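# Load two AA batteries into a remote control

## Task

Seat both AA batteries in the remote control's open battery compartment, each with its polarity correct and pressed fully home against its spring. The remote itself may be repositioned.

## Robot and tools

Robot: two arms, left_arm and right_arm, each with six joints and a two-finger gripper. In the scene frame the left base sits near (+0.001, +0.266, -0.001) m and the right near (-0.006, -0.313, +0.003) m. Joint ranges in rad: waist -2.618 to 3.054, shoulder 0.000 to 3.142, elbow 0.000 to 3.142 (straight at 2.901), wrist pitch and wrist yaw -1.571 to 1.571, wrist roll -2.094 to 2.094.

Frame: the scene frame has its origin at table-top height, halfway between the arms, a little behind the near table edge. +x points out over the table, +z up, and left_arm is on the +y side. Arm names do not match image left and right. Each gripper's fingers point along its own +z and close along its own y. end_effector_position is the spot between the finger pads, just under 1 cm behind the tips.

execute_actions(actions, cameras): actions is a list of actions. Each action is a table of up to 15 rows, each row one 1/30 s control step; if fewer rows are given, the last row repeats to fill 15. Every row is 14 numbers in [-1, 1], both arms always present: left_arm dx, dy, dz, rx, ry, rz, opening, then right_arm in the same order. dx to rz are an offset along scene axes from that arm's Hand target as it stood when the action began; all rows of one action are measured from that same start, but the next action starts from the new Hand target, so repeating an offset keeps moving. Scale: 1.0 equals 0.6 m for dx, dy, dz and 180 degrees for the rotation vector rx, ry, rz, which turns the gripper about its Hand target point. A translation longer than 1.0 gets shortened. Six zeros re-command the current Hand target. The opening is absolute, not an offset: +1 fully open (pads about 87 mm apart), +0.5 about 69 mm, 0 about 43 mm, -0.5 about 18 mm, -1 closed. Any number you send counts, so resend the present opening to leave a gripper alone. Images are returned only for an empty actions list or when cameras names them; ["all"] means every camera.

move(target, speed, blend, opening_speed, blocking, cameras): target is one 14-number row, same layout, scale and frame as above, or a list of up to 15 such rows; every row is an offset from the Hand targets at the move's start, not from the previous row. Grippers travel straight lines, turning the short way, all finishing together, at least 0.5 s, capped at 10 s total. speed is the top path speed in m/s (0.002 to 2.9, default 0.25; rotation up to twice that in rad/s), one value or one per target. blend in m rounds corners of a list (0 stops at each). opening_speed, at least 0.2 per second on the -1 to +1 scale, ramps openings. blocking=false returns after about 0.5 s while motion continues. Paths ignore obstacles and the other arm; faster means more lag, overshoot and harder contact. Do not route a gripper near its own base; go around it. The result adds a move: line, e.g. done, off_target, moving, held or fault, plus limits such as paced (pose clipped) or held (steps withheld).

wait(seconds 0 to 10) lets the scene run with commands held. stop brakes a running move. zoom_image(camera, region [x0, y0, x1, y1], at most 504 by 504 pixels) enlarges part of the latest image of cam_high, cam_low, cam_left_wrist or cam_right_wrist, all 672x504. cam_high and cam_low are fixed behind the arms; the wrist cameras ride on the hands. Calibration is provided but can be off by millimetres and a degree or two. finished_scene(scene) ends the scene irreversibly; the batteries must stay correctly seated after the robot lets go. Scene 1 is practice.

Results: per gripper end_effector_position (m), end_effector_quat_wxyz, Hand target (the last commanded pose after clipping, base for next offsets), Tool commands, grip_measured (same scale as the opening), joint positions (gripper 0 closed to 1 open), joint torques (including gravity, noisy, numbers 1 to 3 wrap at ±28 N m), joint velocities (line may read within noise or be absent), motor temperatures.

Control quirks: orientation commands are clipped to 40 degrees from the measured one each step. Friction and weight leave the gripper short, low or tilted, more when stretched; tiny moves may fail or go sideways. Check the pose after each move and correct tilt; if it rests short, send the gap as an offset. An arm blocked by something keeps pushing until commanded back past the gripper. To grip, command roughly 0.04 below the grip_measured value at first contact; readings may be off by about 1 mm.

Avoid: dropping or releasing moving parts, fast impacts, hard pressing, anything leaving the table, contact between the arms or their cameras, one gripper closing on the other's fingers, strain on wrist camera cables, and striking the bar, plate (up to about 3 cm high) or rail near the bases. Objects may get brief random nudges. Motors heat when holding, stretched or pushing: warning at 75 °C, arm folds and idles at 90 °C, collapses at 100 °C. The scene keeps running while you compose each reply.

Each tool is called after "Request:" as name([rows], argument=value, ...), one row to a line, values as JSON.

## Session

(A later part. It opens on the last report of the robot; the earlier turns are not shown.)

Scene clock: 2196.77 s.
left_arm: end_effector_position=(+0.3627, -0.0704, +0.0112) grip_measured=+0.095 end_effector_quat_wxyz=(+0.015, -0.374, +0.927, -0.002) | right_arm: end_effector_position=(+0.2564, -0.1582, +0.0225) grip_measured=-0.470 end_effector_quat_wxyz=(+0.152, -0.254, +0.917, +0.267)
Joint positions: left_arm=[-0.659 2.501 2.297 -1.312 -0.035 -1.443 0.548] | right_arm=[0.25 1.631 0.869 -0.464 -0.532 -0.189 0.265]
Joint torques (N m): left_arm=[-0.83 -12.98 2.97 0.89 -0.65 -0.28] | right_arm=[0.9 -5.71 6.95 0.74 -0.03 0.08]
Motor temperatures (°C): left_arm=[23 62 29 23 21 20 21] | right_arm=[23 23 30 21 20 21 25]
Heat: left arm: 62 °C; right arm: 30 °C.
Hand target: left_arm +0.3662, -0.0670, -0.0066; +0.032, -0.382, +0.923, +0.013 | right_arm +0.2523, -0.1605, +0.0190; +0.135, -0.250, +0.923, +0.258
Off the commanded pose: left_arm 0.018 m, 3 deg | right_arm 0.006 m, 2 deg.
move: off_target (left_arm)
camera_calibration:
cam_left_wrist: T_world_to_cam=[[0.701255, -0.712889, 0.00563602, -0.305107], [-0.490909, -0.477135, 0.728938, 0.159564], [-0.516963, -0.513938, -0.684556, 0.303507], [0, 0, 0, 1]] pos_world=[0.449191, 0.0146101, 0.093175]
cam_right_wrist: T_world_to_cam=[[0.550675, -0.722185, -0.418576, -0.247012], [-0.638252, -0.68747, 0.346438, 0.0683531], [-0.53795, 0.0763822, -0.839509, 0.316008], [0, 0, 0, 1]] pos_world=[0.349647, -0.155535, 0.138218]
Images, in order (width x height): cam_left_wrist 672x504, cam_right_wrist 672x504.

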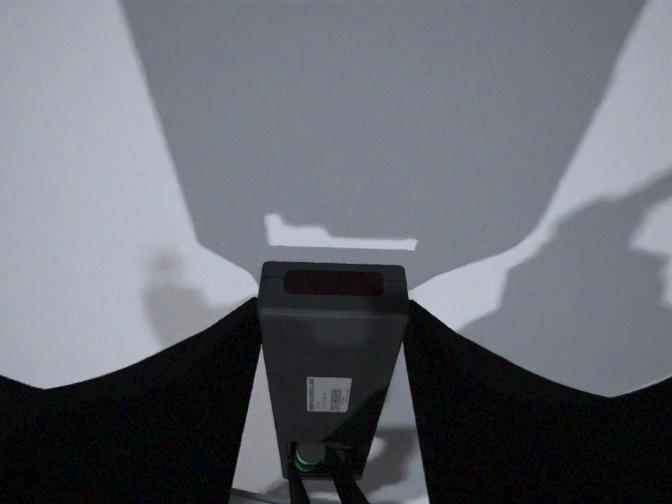

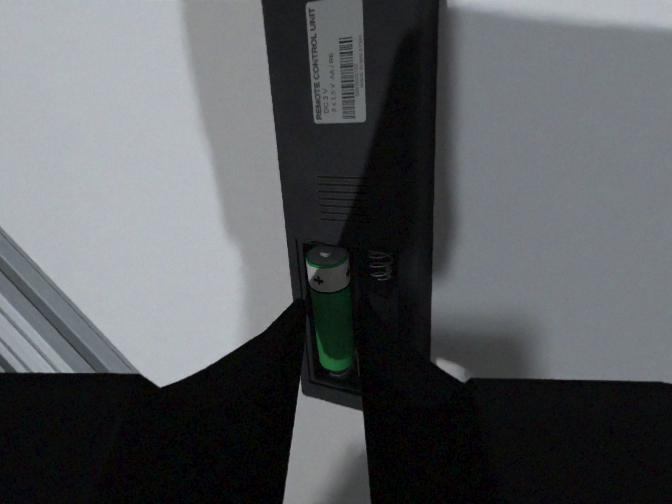

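Request:
move(target=[0, 0, 0, 0, 0, 0, 0.02, -0.0095, -0.0378, 0.054, 0, 0, 0, -0.42], speed=0.05, opening_speed=0.3, cameras=["cam_right_wrist", "cam_left_wrist"])

Request:
zoom_image(camera="cam_left_wrist", region=[270, 424, 380, 504])

Request:
zoom_image(camera="cam_right_wrist", region=[290, 180, 430, 380])

Scene clock: 2207.57 s.
left_arm: end_effector_position=(+0.3630, -0.0705, +0.0112) grip_measured=+0.095 end_effector_quat_wxyz=(+0.015, -0.377, +0.926, -0.002) | right_arm: end_effector_position=(+0.2361, -0.1860, +0.0354) grip_measured=-0.420 end_effector_quat_wxyz=(+0.106, -0.240, +0.931, +0.252)
Joint positions: left_arm=[-0.659 2.501 2.297 -1.312 -0.036 -1.451 0.548] | right_arm=[0.188 1.588 0.906 -0.675 -0.514 -0.253 0.29]
Joint torques (N m): left_arm=[-0.81 -12.98 3 0.88 -0.64 -0.19] | right_arm=[-0.27 -9.83 8.27 0.82 -0.41 -0.11]
Motor temperatures (°C): left_arm=[23 62 29 23 21 20 21] | right_arm=[23 24 31 21 20 21 24]
Heat: left arm: 62 °C; right arm: 31 °C.
Hand target: left_arm +0.3662, -0.0670, -0.0066; +0.032, -0.382, +0.923, +0.013 | right_arm +0.2464, -0.1832, +0.0512; +0.134, -0.250, +0.923, +0.258
Off the commanded pose: left_arm 0.018 m, 3 deg | right_arm 0.019 m, 4 deg.
move: off_target (left_arm, right_arm)
camera_calibration:
cam_left_wrist: T_world_to_cam=[[0.707154, -0.707036, 0.00575995, -0.307212], [-0.487328, -0.481475, 0.728487, 0.158029], [-0.512293, -0.517959, -0.685036, 0.301631], [0, 0, 0, 1]] pos_world=[0.448782, 0.0151092, 0.0932754]
cam_right_wrist: T_world_to_cam=[[0.503559, -0.751896, -0.425536, -0.24453], [-0.612107, -0.658087, 0.43846, 0.0278902], [-0.609716, 0.0396827, -0.791626, 0.326282], [0, 0, 0, 1]] pos_world=[0.339146, -0.178454, 0.142008]
Images, in order (width x height): cam_left_wrist 672x504, cam_right_wrist 672x504.

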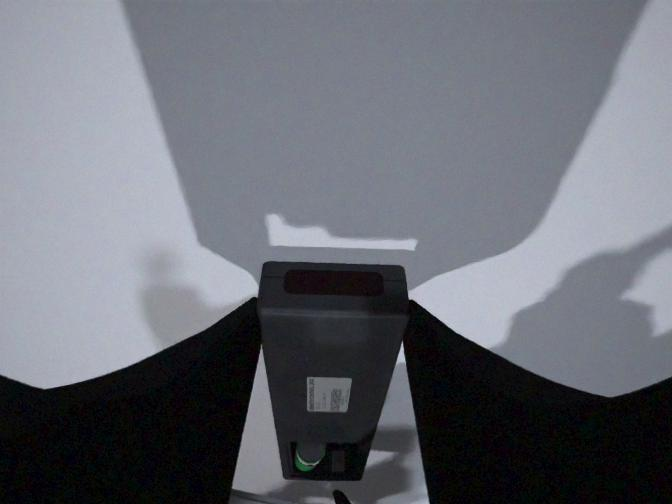

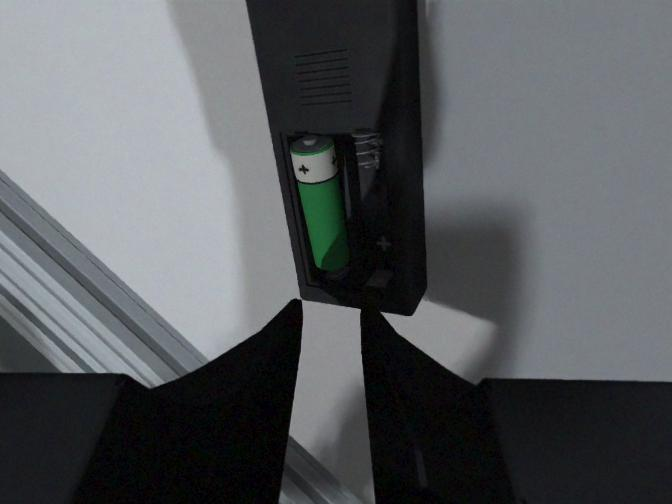

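Scaled by 4.582.

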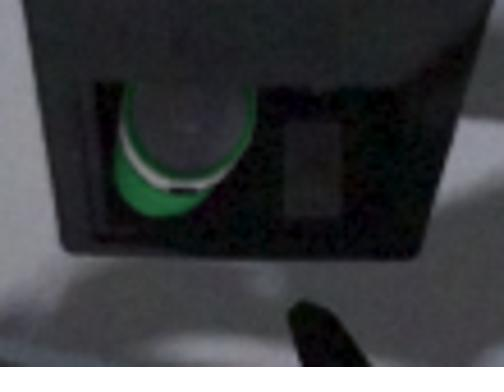

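Scaled by 2.520.

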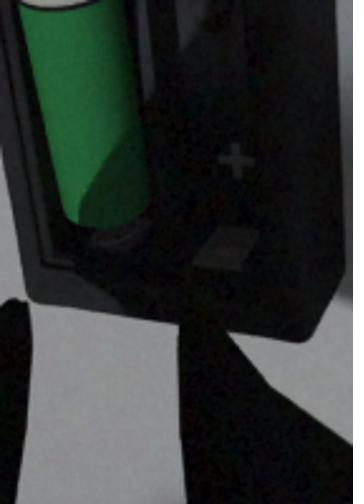

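Request:
move([
  [0, 0, 0, 0, 0, 0, 0.02, 0, 0, 0.033, -0.0771, -0.1194, 0.0138, -1],
  [0, 0, 0, 0, 0, 0, 0.02, 0.039, 0.0453, 0.015, -0.0771, -0.1194, 0.0138, -1],
], speed=[0.08, 0.06], opening_speed=0.5, cameras=["cam_right_wrist", "cam_left_wrist"])

Request:
zoom_image(camera="cam_left_wrist", region=[270, 424, 380, 504])

Request:
zoom_image(camera="cam_right_wrist", region=[270, 240, 430, 440])

Scene clock: 2251.03 s.
left_arm: end_effector_position=(+0.3630, -0.0705, +0.0112) grip_measured=+0.095 end_effector_quat_wxyz=(+0.015, -0.377, +0.926, -0.002) | right_arm: end_effector_position=(+0.2553, -0.1648, +0.0515) grip_measured=-0.982 end_effector_quat_wxyz=(+0.243, -0.331, +0.906, +0.096)
Joint positions: left_arm=[-0.659 2.501 2.297 -1.312 -0.036 -1.451 0.548] | right_arm=[0.464 1.397 0.806 -0.459 -0.122 -0.197 0.009]
Joint torques (N m): left_arm=[-0.83 -12.97 3.02 0.88 -0.64 -0.2] | right_arm=[0.92 -4.31 9.13 1.81 0.03 0.16]
Motor temperatures (°C): left_arm=[23 64 28 23 21 20 21] | right_arm=[23 28 32 22 20 21 24]
Heat: left arm: 64 °C; right arm: 32 °C.
Hand target: left_arm +0.3662, -0.0670, -0.0066; +0.032, -0.382, +0.923, +0.013 | right_arm +0.2699, -0.1560, +0.0603; +0.267, -0.328, +0.901, +0.097
Off the commanded pose: left_arm 0.018 m, 3 deg | right_arm 0.019 m, 3 deg.
move: off_target (left_arm, right_arm)
camera_calibration:
cam_left_wrist: T_world_to_cam=[[0.707154, -0.707036, 0.00575995, -0.307212], [-0.487328, -0.481475, 0.728487, 0.158029], [-0.512293, -0.517959, -0.685036, 0.301631], [0, 0, 0, 1]] pos_world=[0.448782, 0.0151092, 0.0932754]
cam_right_wrist: T_world_to_cam=[[0.652851, -0.757249, -0.0189689, -0.291429], [-0.710446, -0.620803, 0.331467, 0.0832868], [-0.262779, -0.202922, -0.943276, 0.229225], [0, 0, 0, 1]] pos_world=[0.309666, -0.122465, 0.183087]
Images, in order (width x height): cam_left_wrist 672x504, cam_right_wrist 672x504.

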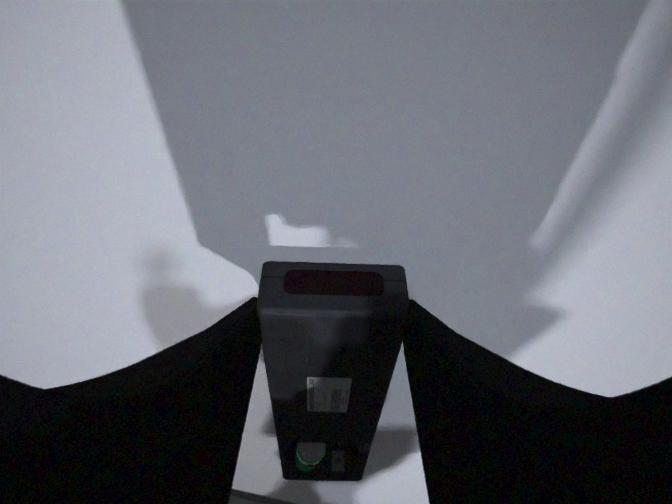

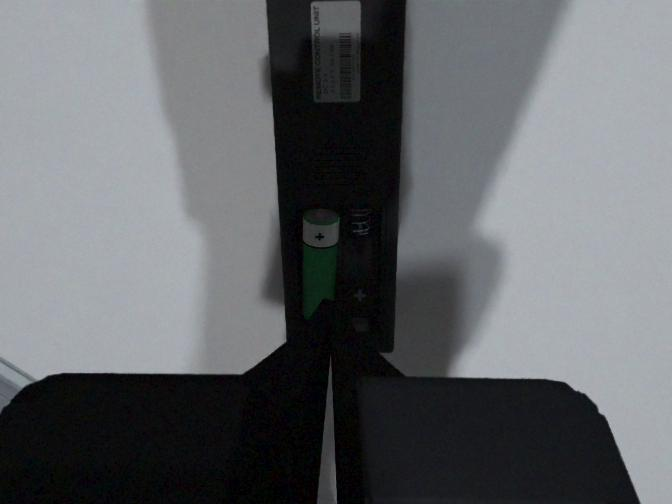

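Scaled by 4.582.

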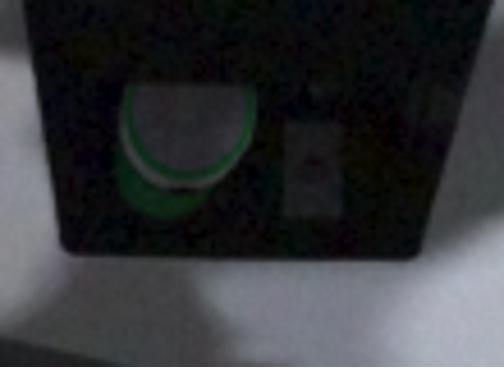

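Scaled by 2.520.

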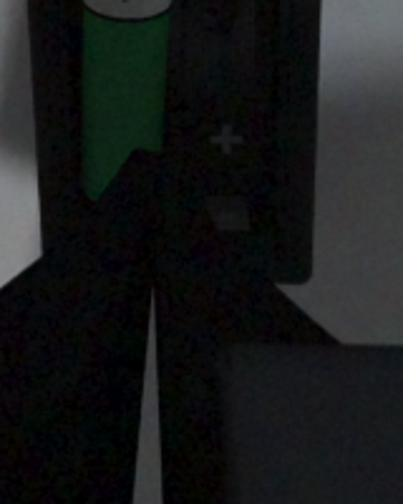

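Request:
move(target=[0, 0, 0, 0, 0, 0, 0.02, 0.014, 0.0225, -0.003, 0, 0, 0, -1], speed=0.05, cameras=["cam_right_wrist", "cam_left_wrist"])

Request:
zoom_image(camera="cam_right_wrist", region=[270, 200, 430, 360])

Scene clock: 2273.00 s.
left_arm: end_effector_position=(+0.3630, -0.0705, +0.0112) grip_measured=+0.095 end_effector_quat_wxyz=(+0.015, -0.377, +0.926, -0.002) | right_arm: end_effector_position=(+0.2640, -0.1519, +0.0500) grip_measured=-0.982 end_effector_quat_wxyz=(+0.244, -0.332, +0.906, +0.095)
Joint positions: left_arm=[-0.659 2.501 2.297 -1.312 -0.036 -1.451 0.548] | right_arm=[0.494 1.454 0.848 -0.44 -0.105 -0.172 0.009]
Joint torques (N m): left_arm=[-0.8 -12.94 3.03 0.88 -0.64 -0.19] | right_arm=[0.92 -4.85 9.13 1.83 0.03 0.17]
Motor temperatures (°C): left_arm=[23 64 28 23 21 20 21] | right_arm=[23 26 35 23 19 21 24]
Heat: left arm: 64 °C; right arm: 35 °C.
Hand target: left_arm +0.3662, -0.0670, -0.0066; +0.032, -0.382, +0.923, +0.013 | right_arm +0.2783, -0.1426, +0.0586; +0.267, -0.328, +0.901, +0.097
Off the commanded pose: left_arm 0.018 m, 3 deg | right_arm 0.019 m, 3 deg.
move: off_target (left_arm, right_arm)
camera_calibration:
cam_left_wrist: T_world_to_cam=[[0.707154, -0.707036, 0.00575995, -0.307212], [-0.487328, -0.481475, 0.728487, 0.158029], [-0.512293, -0.517959, -0.685036, 0.301631], [0, 0, 0, 1]] pos_world=[0.448782, 0.0151092, 0.0932754]
cam_right_wrist: T_world_to_cam=[[0.65322, -0.756968, -0.017397, -0.287455], [-0.710475, -0.62072, 0.33156, 0.0979573], [-0.261779, -0.204222, -0.943274, 0.232238], [0, 0, 0, 1]] pos_world=[0.318163, -0.109362, 0.181585]
Images, in order (width x height): cam_left_wrist 672x504, cam_right_wrist 672x504.

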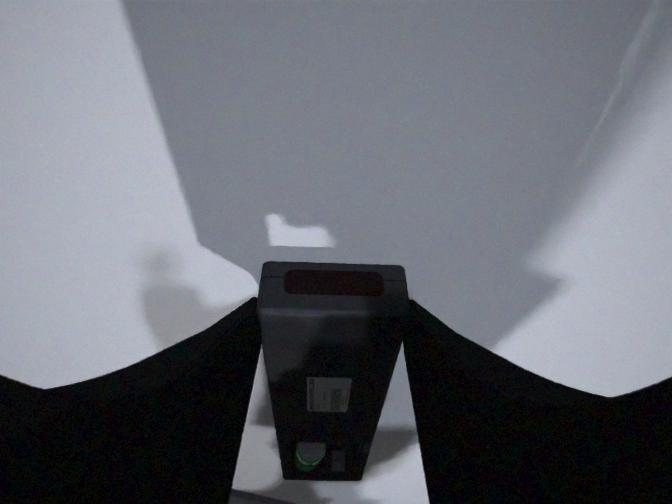

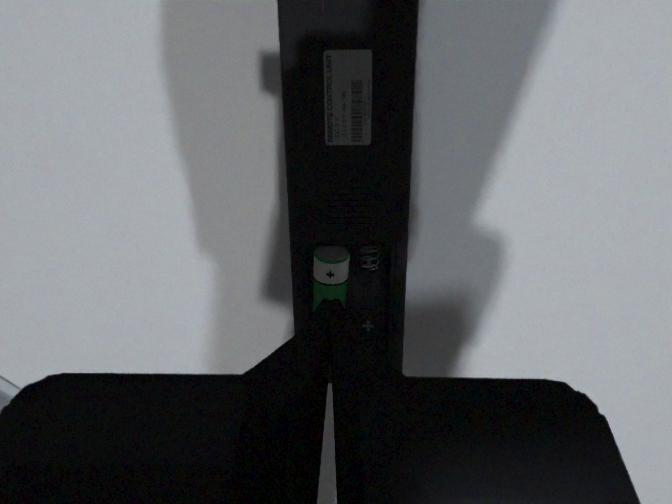

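Scaled by 3.150.

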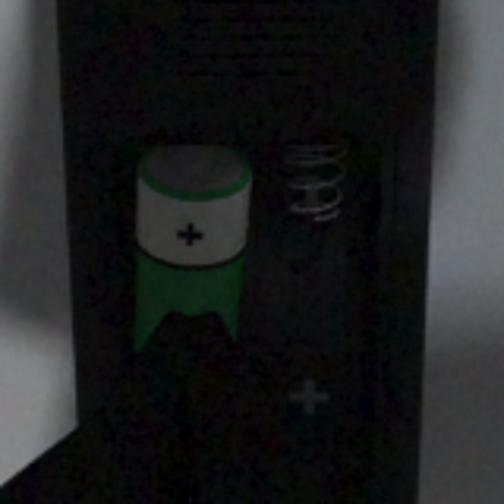

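Request:
move([
  [0, 0, 0, 0, 0, 0, 0.02, 0.0064, 0.0053, -0.0167, 0, 0, 0, -1],
  [0, 0, 0, 0, 0, 0, 0.02, 0.002, 0.001, -0.07, 0, 0, 0, -1],
], speed=[0.05, 0.03], cameras=["cam_right_wrist", "cam_left_wrist"])

Request:
zoom_image(camera="cam_right_wrist", region=[270, 200, 430, 360])

Request:
zoom_image(camera="cam_left_wrist", region=[270, 424, 380, 504])

Scene clock: 2286.73 s.
left_arm: end_effector_position=(+0.3631, -0.0706, +0.0112) grip_measured=+0.095 end_effector_quat_wxyz=(+0.015, -0.378, +0.926, -0.002) | right_arm: end_effector_position=(+0.2823, -0.1411, +0.0267) grip_measured=-0.982 end_effector_quat_wxyz=(+0.275, -0.330, +0.898, +0.100)
Joint positions: left_arm=[-0.659 2.501 2.297 -1.312 -0.036 -1.453 0.548] | right_arm=[0.496 1.531 0.789 -0.238 -0.102 -0.169 0.009]
Joint torques (N m): left_arm=[-0.79 -12.97 3.03 0.88 -0.64 -0.18] | right_arm=[0.62 -4.46 4.79 1.81 0.01 0.12]
Motor temperatures (°C): left_arm=[23 64 28 23 21 20 21] | right_arm=[23 25 35 24 19 21 24]
Heat: left arm: 64 °C; right arm: 35 °C.
Hand target: left_arm +0.3662, -0.0670, -0.0066; +0.032, -0.382, +0.923, +0.013 | right_arm +0.2795, -0.1419, +0.0166; +0.267, -0.328, +0.901, +0.097
Off the commanded pose: left_arm 0.018 m, 3 deg | right_arm 0.011 m, 1 deg.
move: off_target (left_arm, right_arm)
camera_calibration:
cam_left_wrist: T_world_to_cam=[[0.708464, -0.705723, 0.00582729, -0.307684], [-0.486467, -0.482342, 0.728489, 0.157654], [-0.5113, -0.518943, -0.685033, 0.3012], [0, 0, 0, 1]] pos_world=[0.44868, 0.0152093, 0.0932754]
cam_right_wrist: T_world_to_cam=[[0.652296, -0.757959, -0.00283668, -0.291967], [-0.729277, -0.628623, 0.270164, 0.131219], [-0.206557, -0.174158, -0.96281, 0.2065], [0, 0, 0, 1]] pos_world=[0.328798, -0.102848, 0.162542]
Images, in order (width x height): cam_left_wrist 672x504, cam_right_wrist 672x504.

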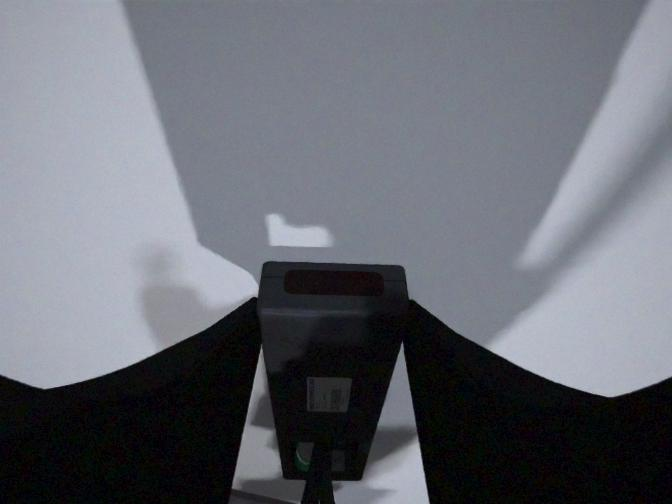

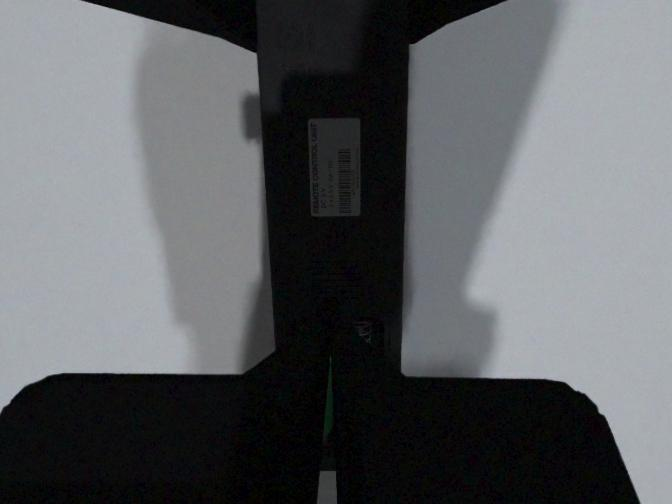

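Scaled by 3.150.

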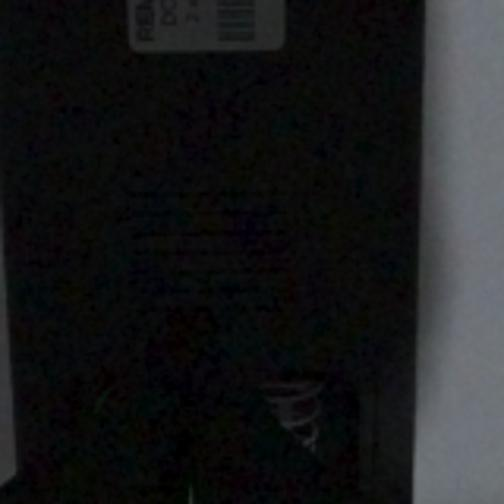

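Scaled by 4.582.

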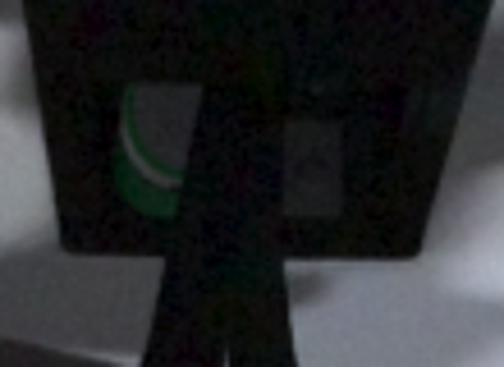

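Request:
move([
  [0, 0, 0, 0, 0, 0, 0.02, 0, 0, 0.05, 0, 0, 0, -1],
  [0, 0, 0, 0, 0, 0, 0.02, -0.0257, -0.0213, 0.05, 0, 0, 0, -1],
], speed=[0.05, 0.05], cameras=["cam_right_wrist", "cam_left_wrist"])

Request:
zoom_image(camera="cam_right_wrist", region=[270, 200, 430, 360])

Request:
zoom_image(camera="cam_left_wrist", region=[270, 424, 380, 504])

Scene clock: 2300.80 s.
left_arm: end_effector_position=(+0.3631, -0.0706, +0.0112) grip_measured=+0.095 end_effector_quat_wxyz=(+0.015, -0.379, +0.925, -0.002) | right_arm: end_effector_position=(+0.2633, -0.1530, +0.0398) grip_measured=-0.982 end_effector_quat_wxyz=(+0.256, -0.329, +0.904, +0.096)
Joint positions: left_arm=[-0.659 2.501 2.297 -1.312 -0.036 -1.453 0.548] | right_arm=[0.493 1.446 0.787 -0.362 -0.102 -0.169 0.009]
Joint torques (N m): left_arm=[-0.81 -12.96 3.04 0.88 -0.64 -0.18] | right_arm=[-0.32 -8.72 5.79 1.52 -0.06 0.02]
Motor temperatures (°C): left_arm=[23 64 28 23 21 20 21] | right_arm=[23 25 34 24 19 21 24]
Heat: left arm: 64 °C; right arm: 34 °C.
Hand target: left_arm +0.3662, -0.0670, -0.0066; +0.032, -0.382, +0.923, +0.013 | right_arm +0.2642, -0.1548, +0.0466; +0.267, -0.328, +0.901, +0.097
Off the commanded pose: left_arm 0.018 m, 3 deg | right_arm 0.007 m, 1 deg.
move: off_target (left_arm)
camera_calibration:
cam_left_wrist: T_world_to_cam=[[0.708746, -0.70544, 0.00580945, -0.307813], [-0.486265, -0.482545, 0.72849, 0.157566], [-0.511102, -0.519139, -0.685032, 0.301113], [0, 0, 0, 1]] pos_world=[0.448679, 0.0152093, 0.0932754]
cam_right_wrist: T_world_to_cam=[[0.649358, -0.760401, -0.0111468, -0.287875], [-0.721139, -0.620351, 0.308422, 0.103982], [-0.241439, -0.192238, -0.951184, 0.21904], [0, 0, 0, 1]] pos_world=[0.314804, -0.112287, 0.173069]
Images, in order (width x height): cam_left_wrist 672x504, cam_right_wrist 672x504.

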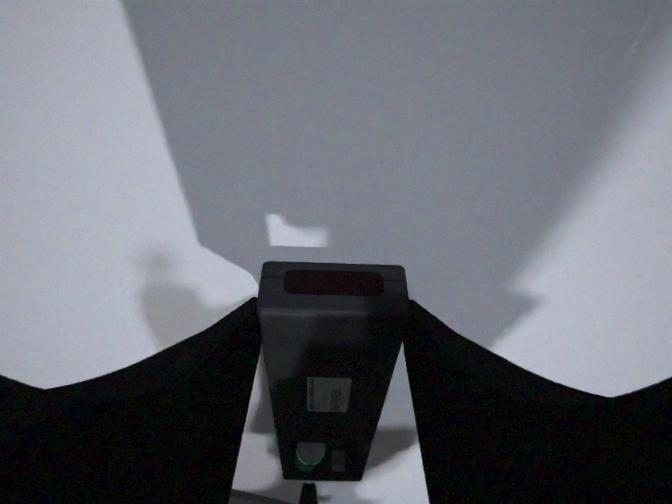

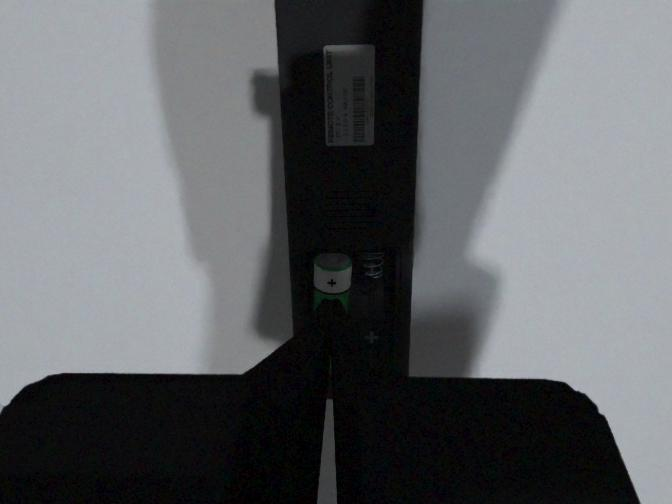

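Scaled by 3.150.

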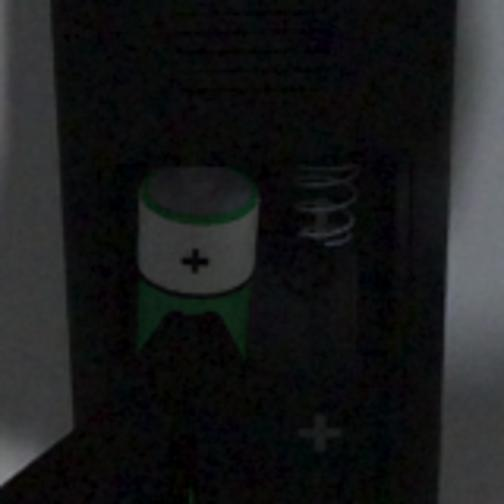

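Scaled by 4.582.

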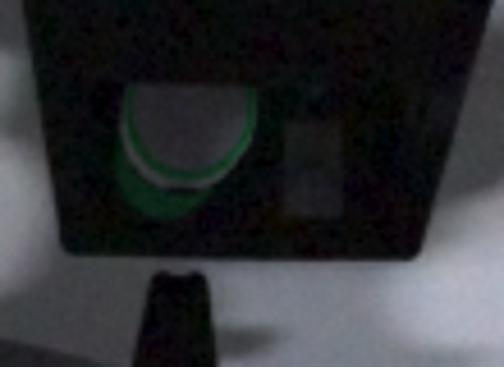

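Request:
move(target=[0, 0, 0, 0, 0, 0, 0.02, 0.0038, 0.0072, -0.045, 0, 0, 0, -1], speed=0.03, cameras=["cam_right_wrist", "cam_left_wrist"])

Request:
zoom_image(camera="cam_right_wrist", region=[270, 200, 430, 360])

Request:
zoom_image(camera="cam_left_wrist", region=[270, 424, 380, 504])

Scene clock: 2317.30 s.
left_arm: end_effector_position=(+0.3640, -0.0698, +0.0109) grip_measured=+0.095 end_effector_quat_wxyz=(+0.018, -0.381, +0.925, -0.001) | right_arm: end_effector_position=(+0.2632, -0.1530, +0.0304) grip_measured=-0.982 end_effector_quat_wxyz=(+0.265, -0.329, +0.901, +0.097)
Joint positions: left_arm=[-0.659 2.501 2.297 -1.312 -0.042 -1.458 0.548] | right_arm=[0.493 1.45 0.742 -0.294 -0.102 -0.169 0.009]
Joint torques (N m): left_arm=[-0.87 -12.96 3 0.89 -0.56 -0.14] | right_arm=[0.59 -2.59 4.56 2.19 -0.01 0.1]
Motor temperatures (°C): left_arm=[23 65 28 23 21 20 21] | right_arm=[23 27 32 24 19 21 24]
Heat: left arm: 65 °C; right arm: 32 °C.
Hand target: left_arm +0.3662, -0.0670, -0.0066; +0.032, -0.382, +0.923, +0.013 | right_arm +0.2663, -0.1505, +0.0195; +0.267, -0.328, +0.901, +0.097
Off the commanded pose: left_arm 0.018 m, 2 deg | right_arm 0.012 m, 0 deg.
move: off_target (left_arm, right_arm)
camera_calibration:
cam_left_wrist: T_world_to_cam=[[0.712055, -0.702104, 0.00529045, -0.30881], [-0.486766, -0.488207, 0.724371, 0.158422], [-0.506001, -0.518367, -0.68939, 0.300124], [0, 0, 0, 1]] pos_world=[0.448867, 0.0161, 0.0937799]
cam_right_wrist: T_world_to_cam=[[0.649423, -0.760391, -0.00739783, -0.288012], [-0.726014, -0.622898, 0.291379, 0.108107], [-0.22617, -0.183858, -0.956579, 0.207497], [0, 0, 0, 1]] pos_world=[0.312458, -0.113512, 0.164857]
Images, in order (width x height): cam_left_wrist 672x504, cam_right_wrist 672x504.

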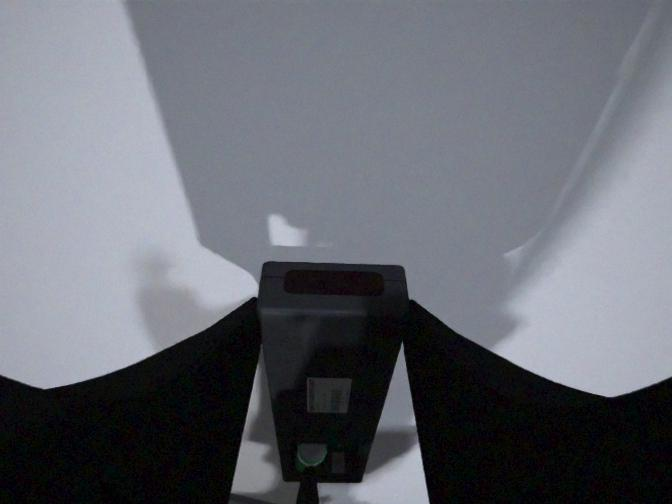

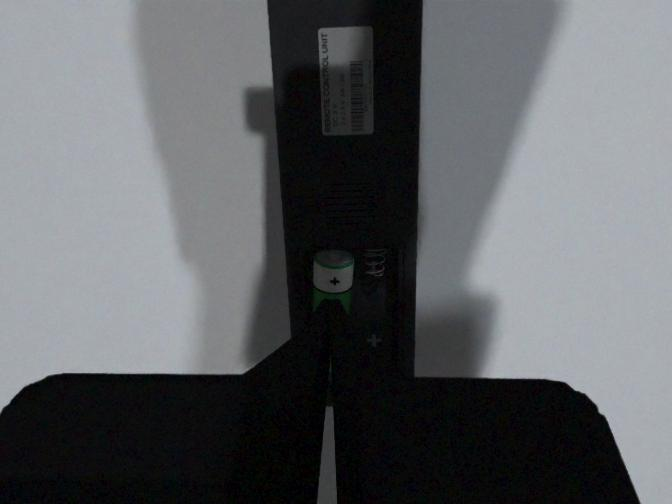

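Scaled by 3.150.

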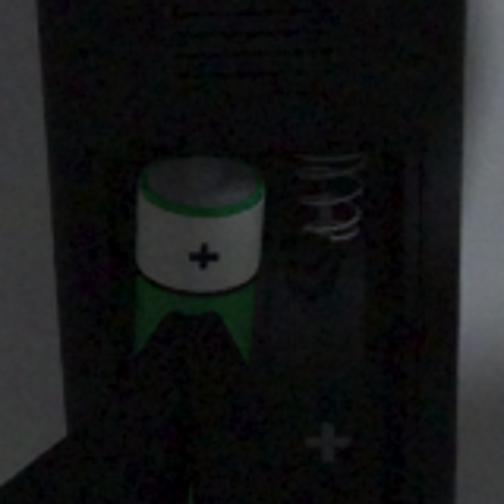

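Scaled by 4.582.

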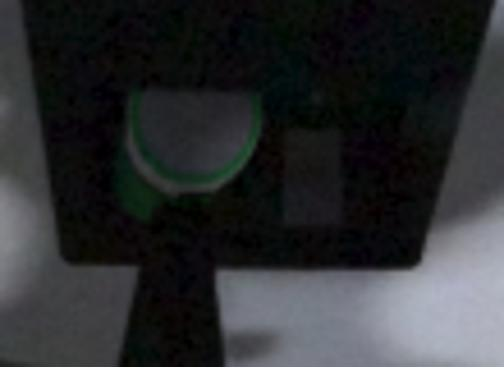

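Request:
move(target=[0, 0, 0, 0, 0, 0, 0.02, -0.0128, -0.0107, -0.042, 0, 0, 0, -1], speed=0.03, cameras=["cam_right_wrist", "cam_left_wrist"])

Request:
zoom_image(camera="cam_left_wrist", region=[270, 424, 380, 504])

Scene clock: 2324.07 s.
left_arm: end_effector_position=(+0.3726, -0.0609, +0.0109) grip_measured=+0.095 end_effector_quat_wxyz=(+0.040, -0.387, +0.921, +0.009) | right_arm: end_effector_position=(+0.2736, -0.1477, +0.0281) grip_measured=-0.982 end_effector_quat_wxyz=(+0.312, -0.326, +0.887, +0.104)
Joint positions: left_arm=[-0.651 2.498 2.297 -1.311 -0.091 -1.465 0.548] | right_arm=[0.493 1.436 0.669 -0.137 -0.101 -0.169 0.009]
Joint torques (N m): left_arm=[-1.58 -12.88 2.56 0.92 -0.02 -0.08] | right_arm=[-0.17 0.24 2.36 1.79 -0.07 0.04]
Motor temperatures (°C): left_arm=[23 65 28 23 21 20 21] | right_arm=[23 26 32 25 19 21 24]
Heat: left arm: 65 °C; right arm: 32 °C.
Hand target: left_arm +0.3662, -0.0671, -0.0065; +0.032, -0.382, +0.923, +0.013 | right_arm +0.2586, -0.1569, -0.0057; +0.267, -0.328, +0.901, +0.097
Off the commanded pose: left_arm 0.020 m, 1 deg | right_arm 0.038 m, 5 deg.
move: off_target (left_arm, right_arm)
camera_calibration:
cam_left_wrist: T_world_to_cam=[[0.722703, -0.691138, 0.00535304, -0.311996], [-0.503345, -0.520993, 0.689355, 0.171541], [-0.473651, -0.500893, -0.724404, 0.298444], [0, 0, 0, 1]] pos_world=[0.453183, 0.023228, 0.0996116]
cam_right_wrist: T_world_to_cam=[[0.647817, -0.761664, 0.0142075, -0.291107], [-0.748546, -0.632975, 0.197537, 0.127125], [-0.141464, -0.138603, -0.980192, 0.19277], [0, 0, 0, 1]] pos_world=[0.311013, -0.11454, 0.167976]
Images, in order (width x height): cam_left_wrist 672x504, cam_right_wrist 672x504.

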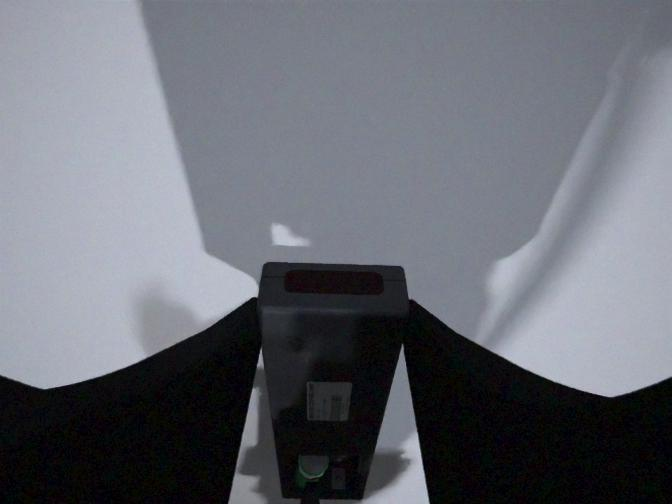

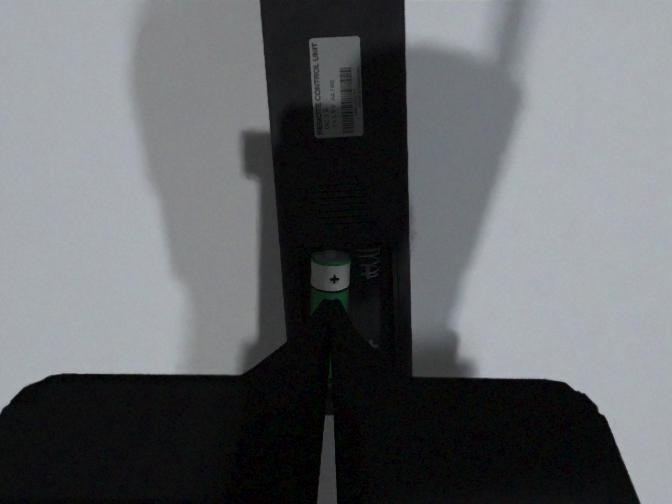

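Scaled by 4.582.

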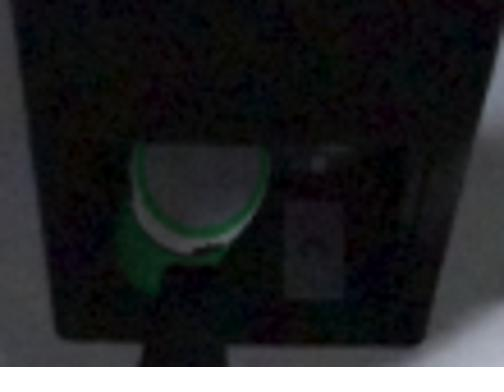

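Request:
move(target=[0, 0, 0, 0, 0, 0, 0.02, -0.0577, -0.0478, -0.02, -0.035, 0.0432, 0, -1], speed=0.06, cameras=["cam_right_wrist", "cam_left_wrist"])

Request:
zoom_image(camera="cam_left_wrist", region=[270, 424, 380, 504])

Scene clock: 2333.20 s.
left_arm: end_effector_position=(+0.3726, -0.0609, +0.0109) grip_measured=+0.095 end_effector_quat_wxyz=(+0.040, -0.387, +0.921, +0.009) | right_arm: end_effector_position=(+0.2738, -0.1509, +0.0286) grip_measured=-0.982 end_effector_quat_wxyz=(+0.311, -0.329, +0.886, +0.100)
Joint positions: left_arm=[-0.651 2.498 2.297 -1.311 -0.091 -1.465 0.548] | right_arm=[0.485 1.43 0.669 -0.146 -0.101 -0.183 0.009]
Joint torques (N m): left_arm=[-1.58 -12.86 2.59 0.91 -0.01 -0.08] | right_arm=[-0.42 -0.75 3.07 -0.23 0.14 -0.05]
Motor temperatures (°C): left_arm=[23 66 27 23 21 20 21] | right_arm=[23 25 31 25 19 21 24]
Heat: left arm: 66 °C; right arm: 31 °C.
Hand target: left_arm +0.3661, -0.0671, -0.0065; +0.032, -0.382, +0.923, +0.013 | right_arm +0.2241, -0.1855, -0.0177; +0.187, -0.335, +0.921, +0.069
Off the commanded pose: left_arm 0.020 m, 1 deg | right_arm 0.076 m, 15 deg.
move: off_target (left_arm, right_arm)
camera_calibration:
cam_left_wrist: T_world_to_cam=[[0.722703, -0.691138, 0.00535304, -0.311996], [-0.503345, -0.520993, 0.689355, 0.171541], [-0.473651, -0.500893, -0.724404, 0.298444], [0, 0, 0, 1]] pos_world=[0.453183, 0.023228, 0.0996116]
cam_right_wrist: T_world_to_cam=[[0.650508, -0.759181, 0.0219817, -0.294265], [-0.746667, -0.633951, 0.201482, 0.124358], [-0.139026, -0.147479, -0.979245, 0.190812], [0, 0, 0, 1]] pos_world=[0.310804, -0.116422, 0.168265]
Images, in order (width x height): cam_left_wrist 672x504, cam_right_wrist 672x504.

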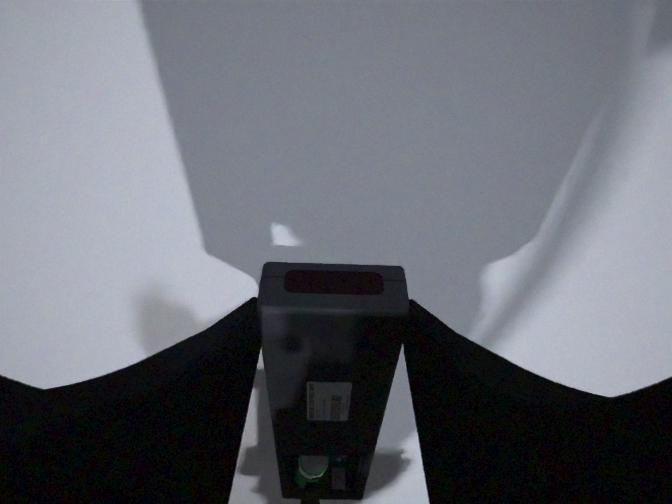

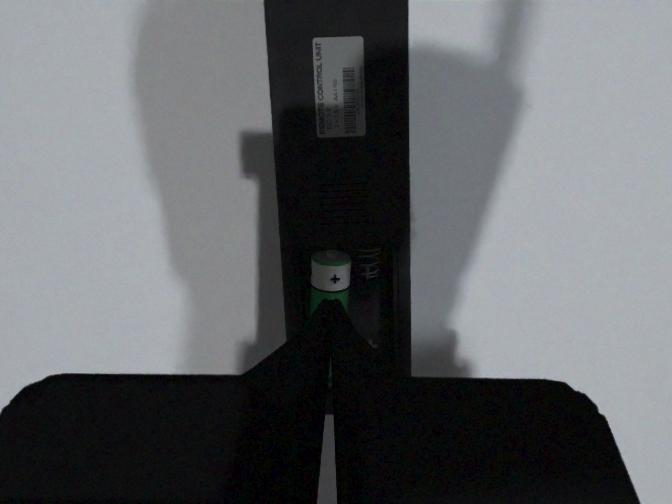

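Scaled by 4.582.

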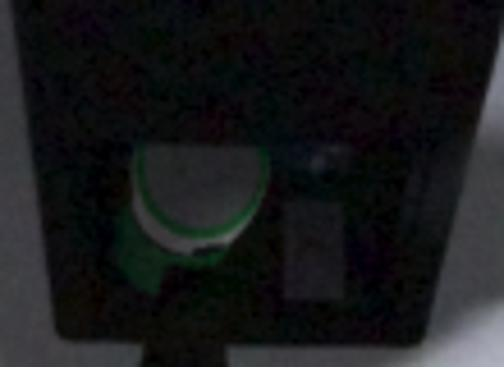

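Request:
zoom_image(camera="cam_right_wrist", region=[295, 235, 415, 305])

Request:
zoom_image(camera="cam_left_wrist", region=[280, 445, 370, 504])

Scaled by 4.200.

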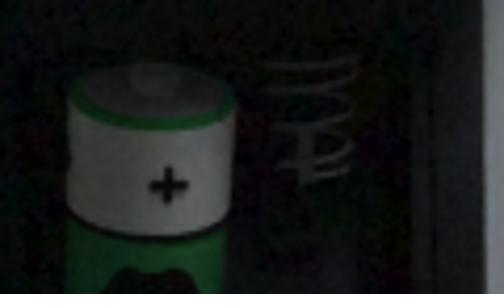

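Scaled by 5.600.

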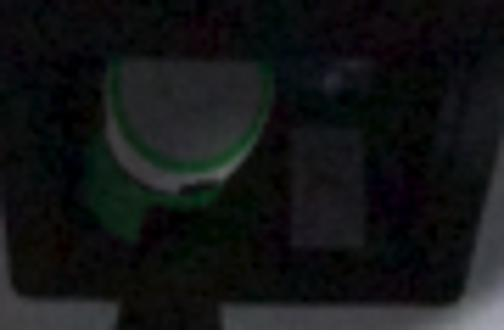

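Request:
move(target=[0, 0, 0, 0, 0, 0, 0.02, 0.0828, 0.0577, 0.1128, 0.035, -0.0432, 0, -1], speed=0.08, cameras=["cam_right_wrist", "cam_left_wrist"])

Request:
zoom_image(camera="cam_right_wrist", region=[280, 200, 420, 340])

Request:
zoom_image(camera="cam_left_wrist", region=[270, 424, 380, 504])

Scene clock: 2371.30 s.
left_arm: end_effector_position=(+0.3726, -0.0610, +0.0110) grip_measured=+0.095 end_effector_quat_wxyz=(+0.040, -0.387, +0.921, +0.009) | right_arm: end_effector_position=(+0.2667, -0.1549, +0.0444) grip_measured=-0.982 end_effector_quat_wxyz=(+0.261, -0.332, +0.902, +0.093)
Joint positions: left_arm=[-0.651 2.498 2.297 -1.311 -0.091 -1.465 0.548] | right_arm=[0.485 1.44 0.799 -0.373 -0.1 -0.183 0.009]
Joint torques (N m): left_arm=[-1.58 -12.89 2.59 0.92 -0.02 -0.07] | right_arm=[-0.09 -4.77 8.81 1.53 -0.11 0.11]
Motor temperatures (°C): left_arm=[23 67 27 23 20 20 21] | right_arm=[23 23 30 23 19 21 23]
Heat: left arm: 67 °C; right arm: 30 °C.
Hand target: left_arm +0.3661, -0.0670, -0.0065; +0.032, -0.382, +0.923, +0.013 | right_arm +0.2738, -0.1509, +0.0500; +0.267, -0.328, +0.901, +0.097
Off the commanded pose: left_arm 0.020 m, 1 deg | right_arm 0.010 m, 1 deg.
move: off_target (left_arm)
camera_calibration:
cam_left_wrist: T_world_to_cam=[[0.722698, -0.691139, 0.00584592, -0.312111], [-0.503452, -0.520608, 0.689568, 0.171508], [-0.473544, -0.501292, -0.724198, 0.298334], [0, 0, 0, 1]] pos_world=[0.453183, 0.0231291, 0.099611]
cam_right_wrist: T_world_to_cam=[[0.65185, -0.758348, -0.000382418, -0.292278], [-0.72281, -0.621455, 0.302224, 0.104411], [-0.229429, -0.196728, -0.953237, 0.220004], [0, 0, 0, 1]] pos_world=[0.316466, -0.11348, 0.178048]
Images, in order (width x height): cam_left_wrist 672x504, cam_right_wrist 672x504.

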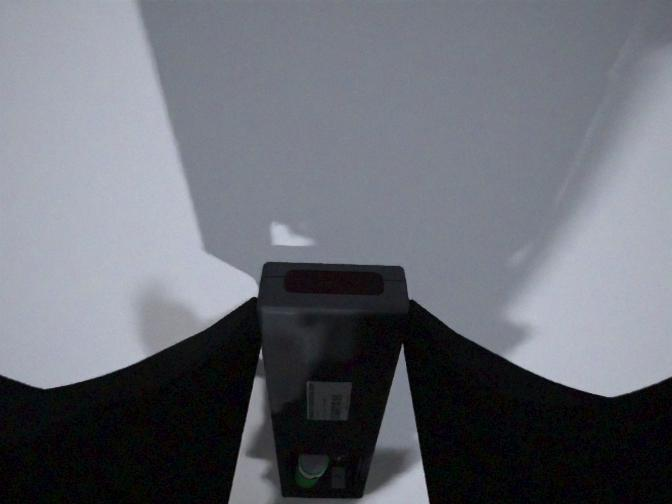

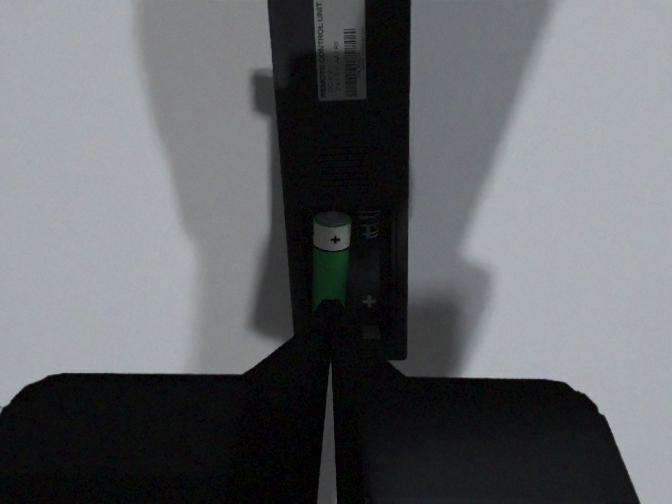

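Scaled by 3.600.

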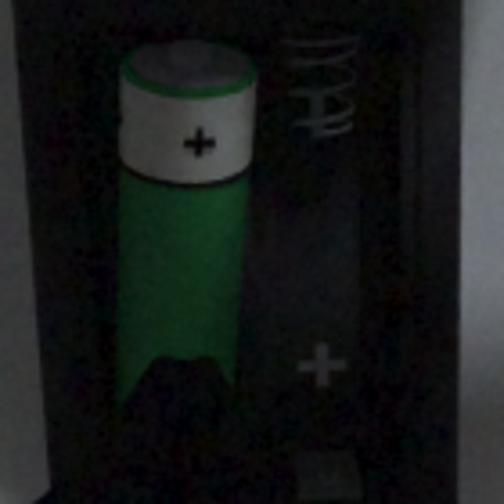

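Scaled by 4.582.

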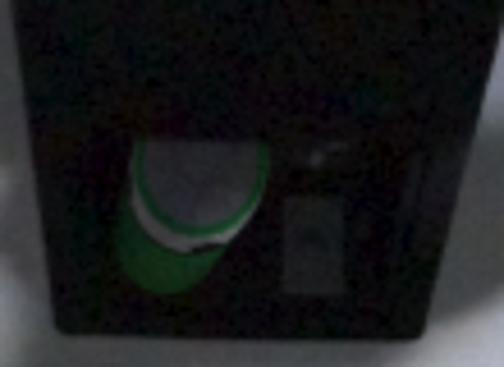

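Request:
execute_actions(actions=[], cameras=["cam_left_wrist","cam_right_wrist"])

Scene clock: 2406.40 s.
left_arm: end_effector_position=(+0.3726, -0.0610, +0.0110) grip_measured=+0.095 end_effector_quat_wxyz=(+0.040, -0.387, +0.921, +0.009) | right_arm: end_effector_position=(+0.2667, -0.1549, +0.0444) grip_measured=-0.982 end_effector_quat_wxyz=(+0.260, -0.332, +0.902, +0.093)
Joint positions: left_arm=[-0.651 2.498 2.297 -1.311 -0.091 -1.465 0.548] | right_arm=[0.485 1.44 0.799 -0.373 -0.1 -0.183 0.009]
Joint velocities: within noise
Joint torques (N m): left_arm=[-1.62 -12.83 2.56 0.91 -0.02 -0.08] | right_arm=[-0.08 -4.79 8.81 1.52 -0.11 0.11]
Motor temperatures (°C): left_arm=[23 67 27 23 20 20 21] | right_arm=[23 24 32 24 19 21 23]
Heat: left arm: 67 °C; right arm: 32 °C.
Hand target: left_arm +0.3661, -0.0670, -0.0065; +0.032, -0.382, +0.923, +0.013 | right_arm +0.2738, -0.1509, +0.0500; +0.267, -0.328, +0.901, +0.097
Tool commands: left_gripper/opening=+0.02 right_gripper/opening=-1.0
Off the commanded pose: left_arm 0.020 m, 1 deg | right_arm 0.010 m, 1 deg.
camera_calibration:
cam_left_wrist: T_world_to_cam=[[0.722698, -0.691139, 0.00584592, -0.312111], [-0.503452, -0.520608, 0.689568, 0.171508], [-0.473544, -0.501292, -0.724198, 0.298334], [0, 0, 0, 1]] pos_world=[0.453183, 0.0231291, 0.099611]
cam_right_wrist: T_world_to_cam=[[0.651887, -0.758316, -0.000443587, -0.292275], [-0.722682, -0.621432, 0.302578, 0.104312], [-0.229725, -0.196926, -0.953125, 0.220056], [0, 0, 0, 1]] pos_world=[0.316467, -0.11348, 0.178049]
Images, in order (width x height): cam_left_wrist 672x504, cam_right_wrist 672x504.

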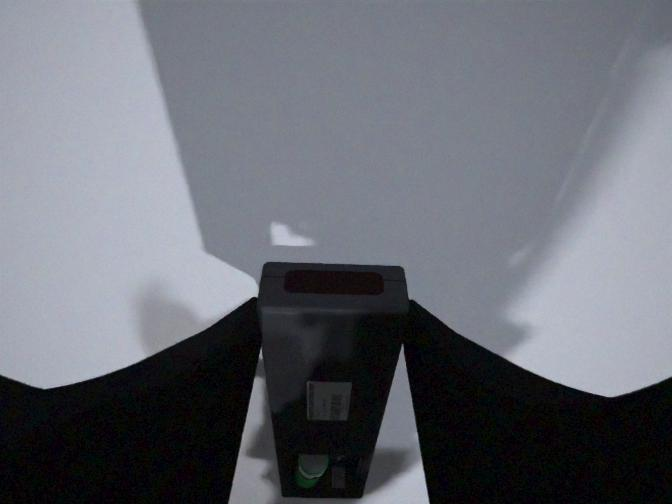

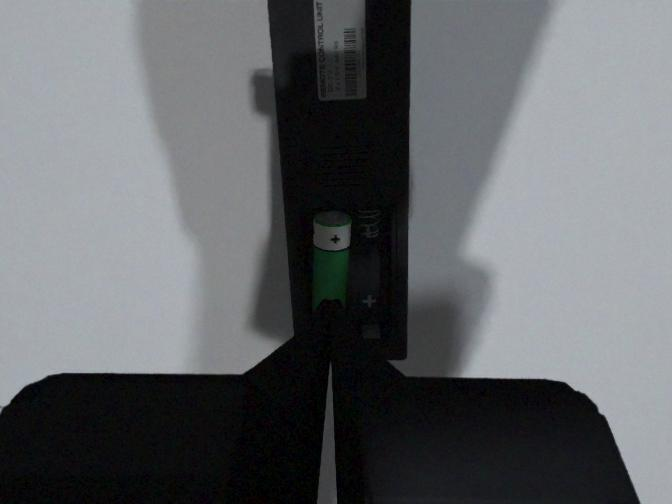

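Request:
zoom_image(camera="cam_right_wrist", region=[270, 190, 430, 350])

Request:
zoom_image(camera="cam_left_wrist", region=[270, 424, 380, 504])

Scaled by 3.150.

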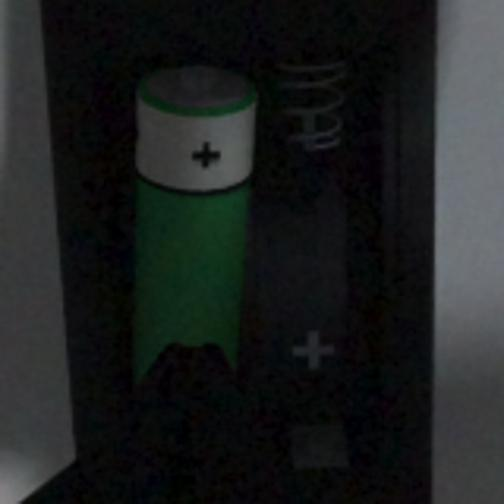

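Scaled by 4.582.

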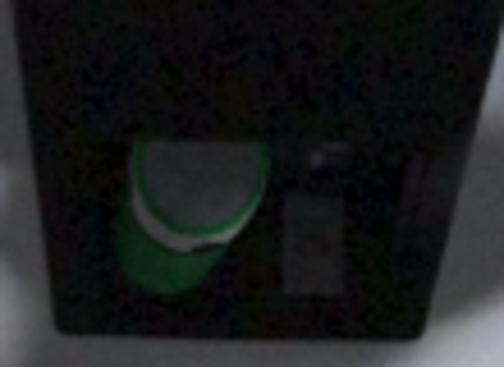

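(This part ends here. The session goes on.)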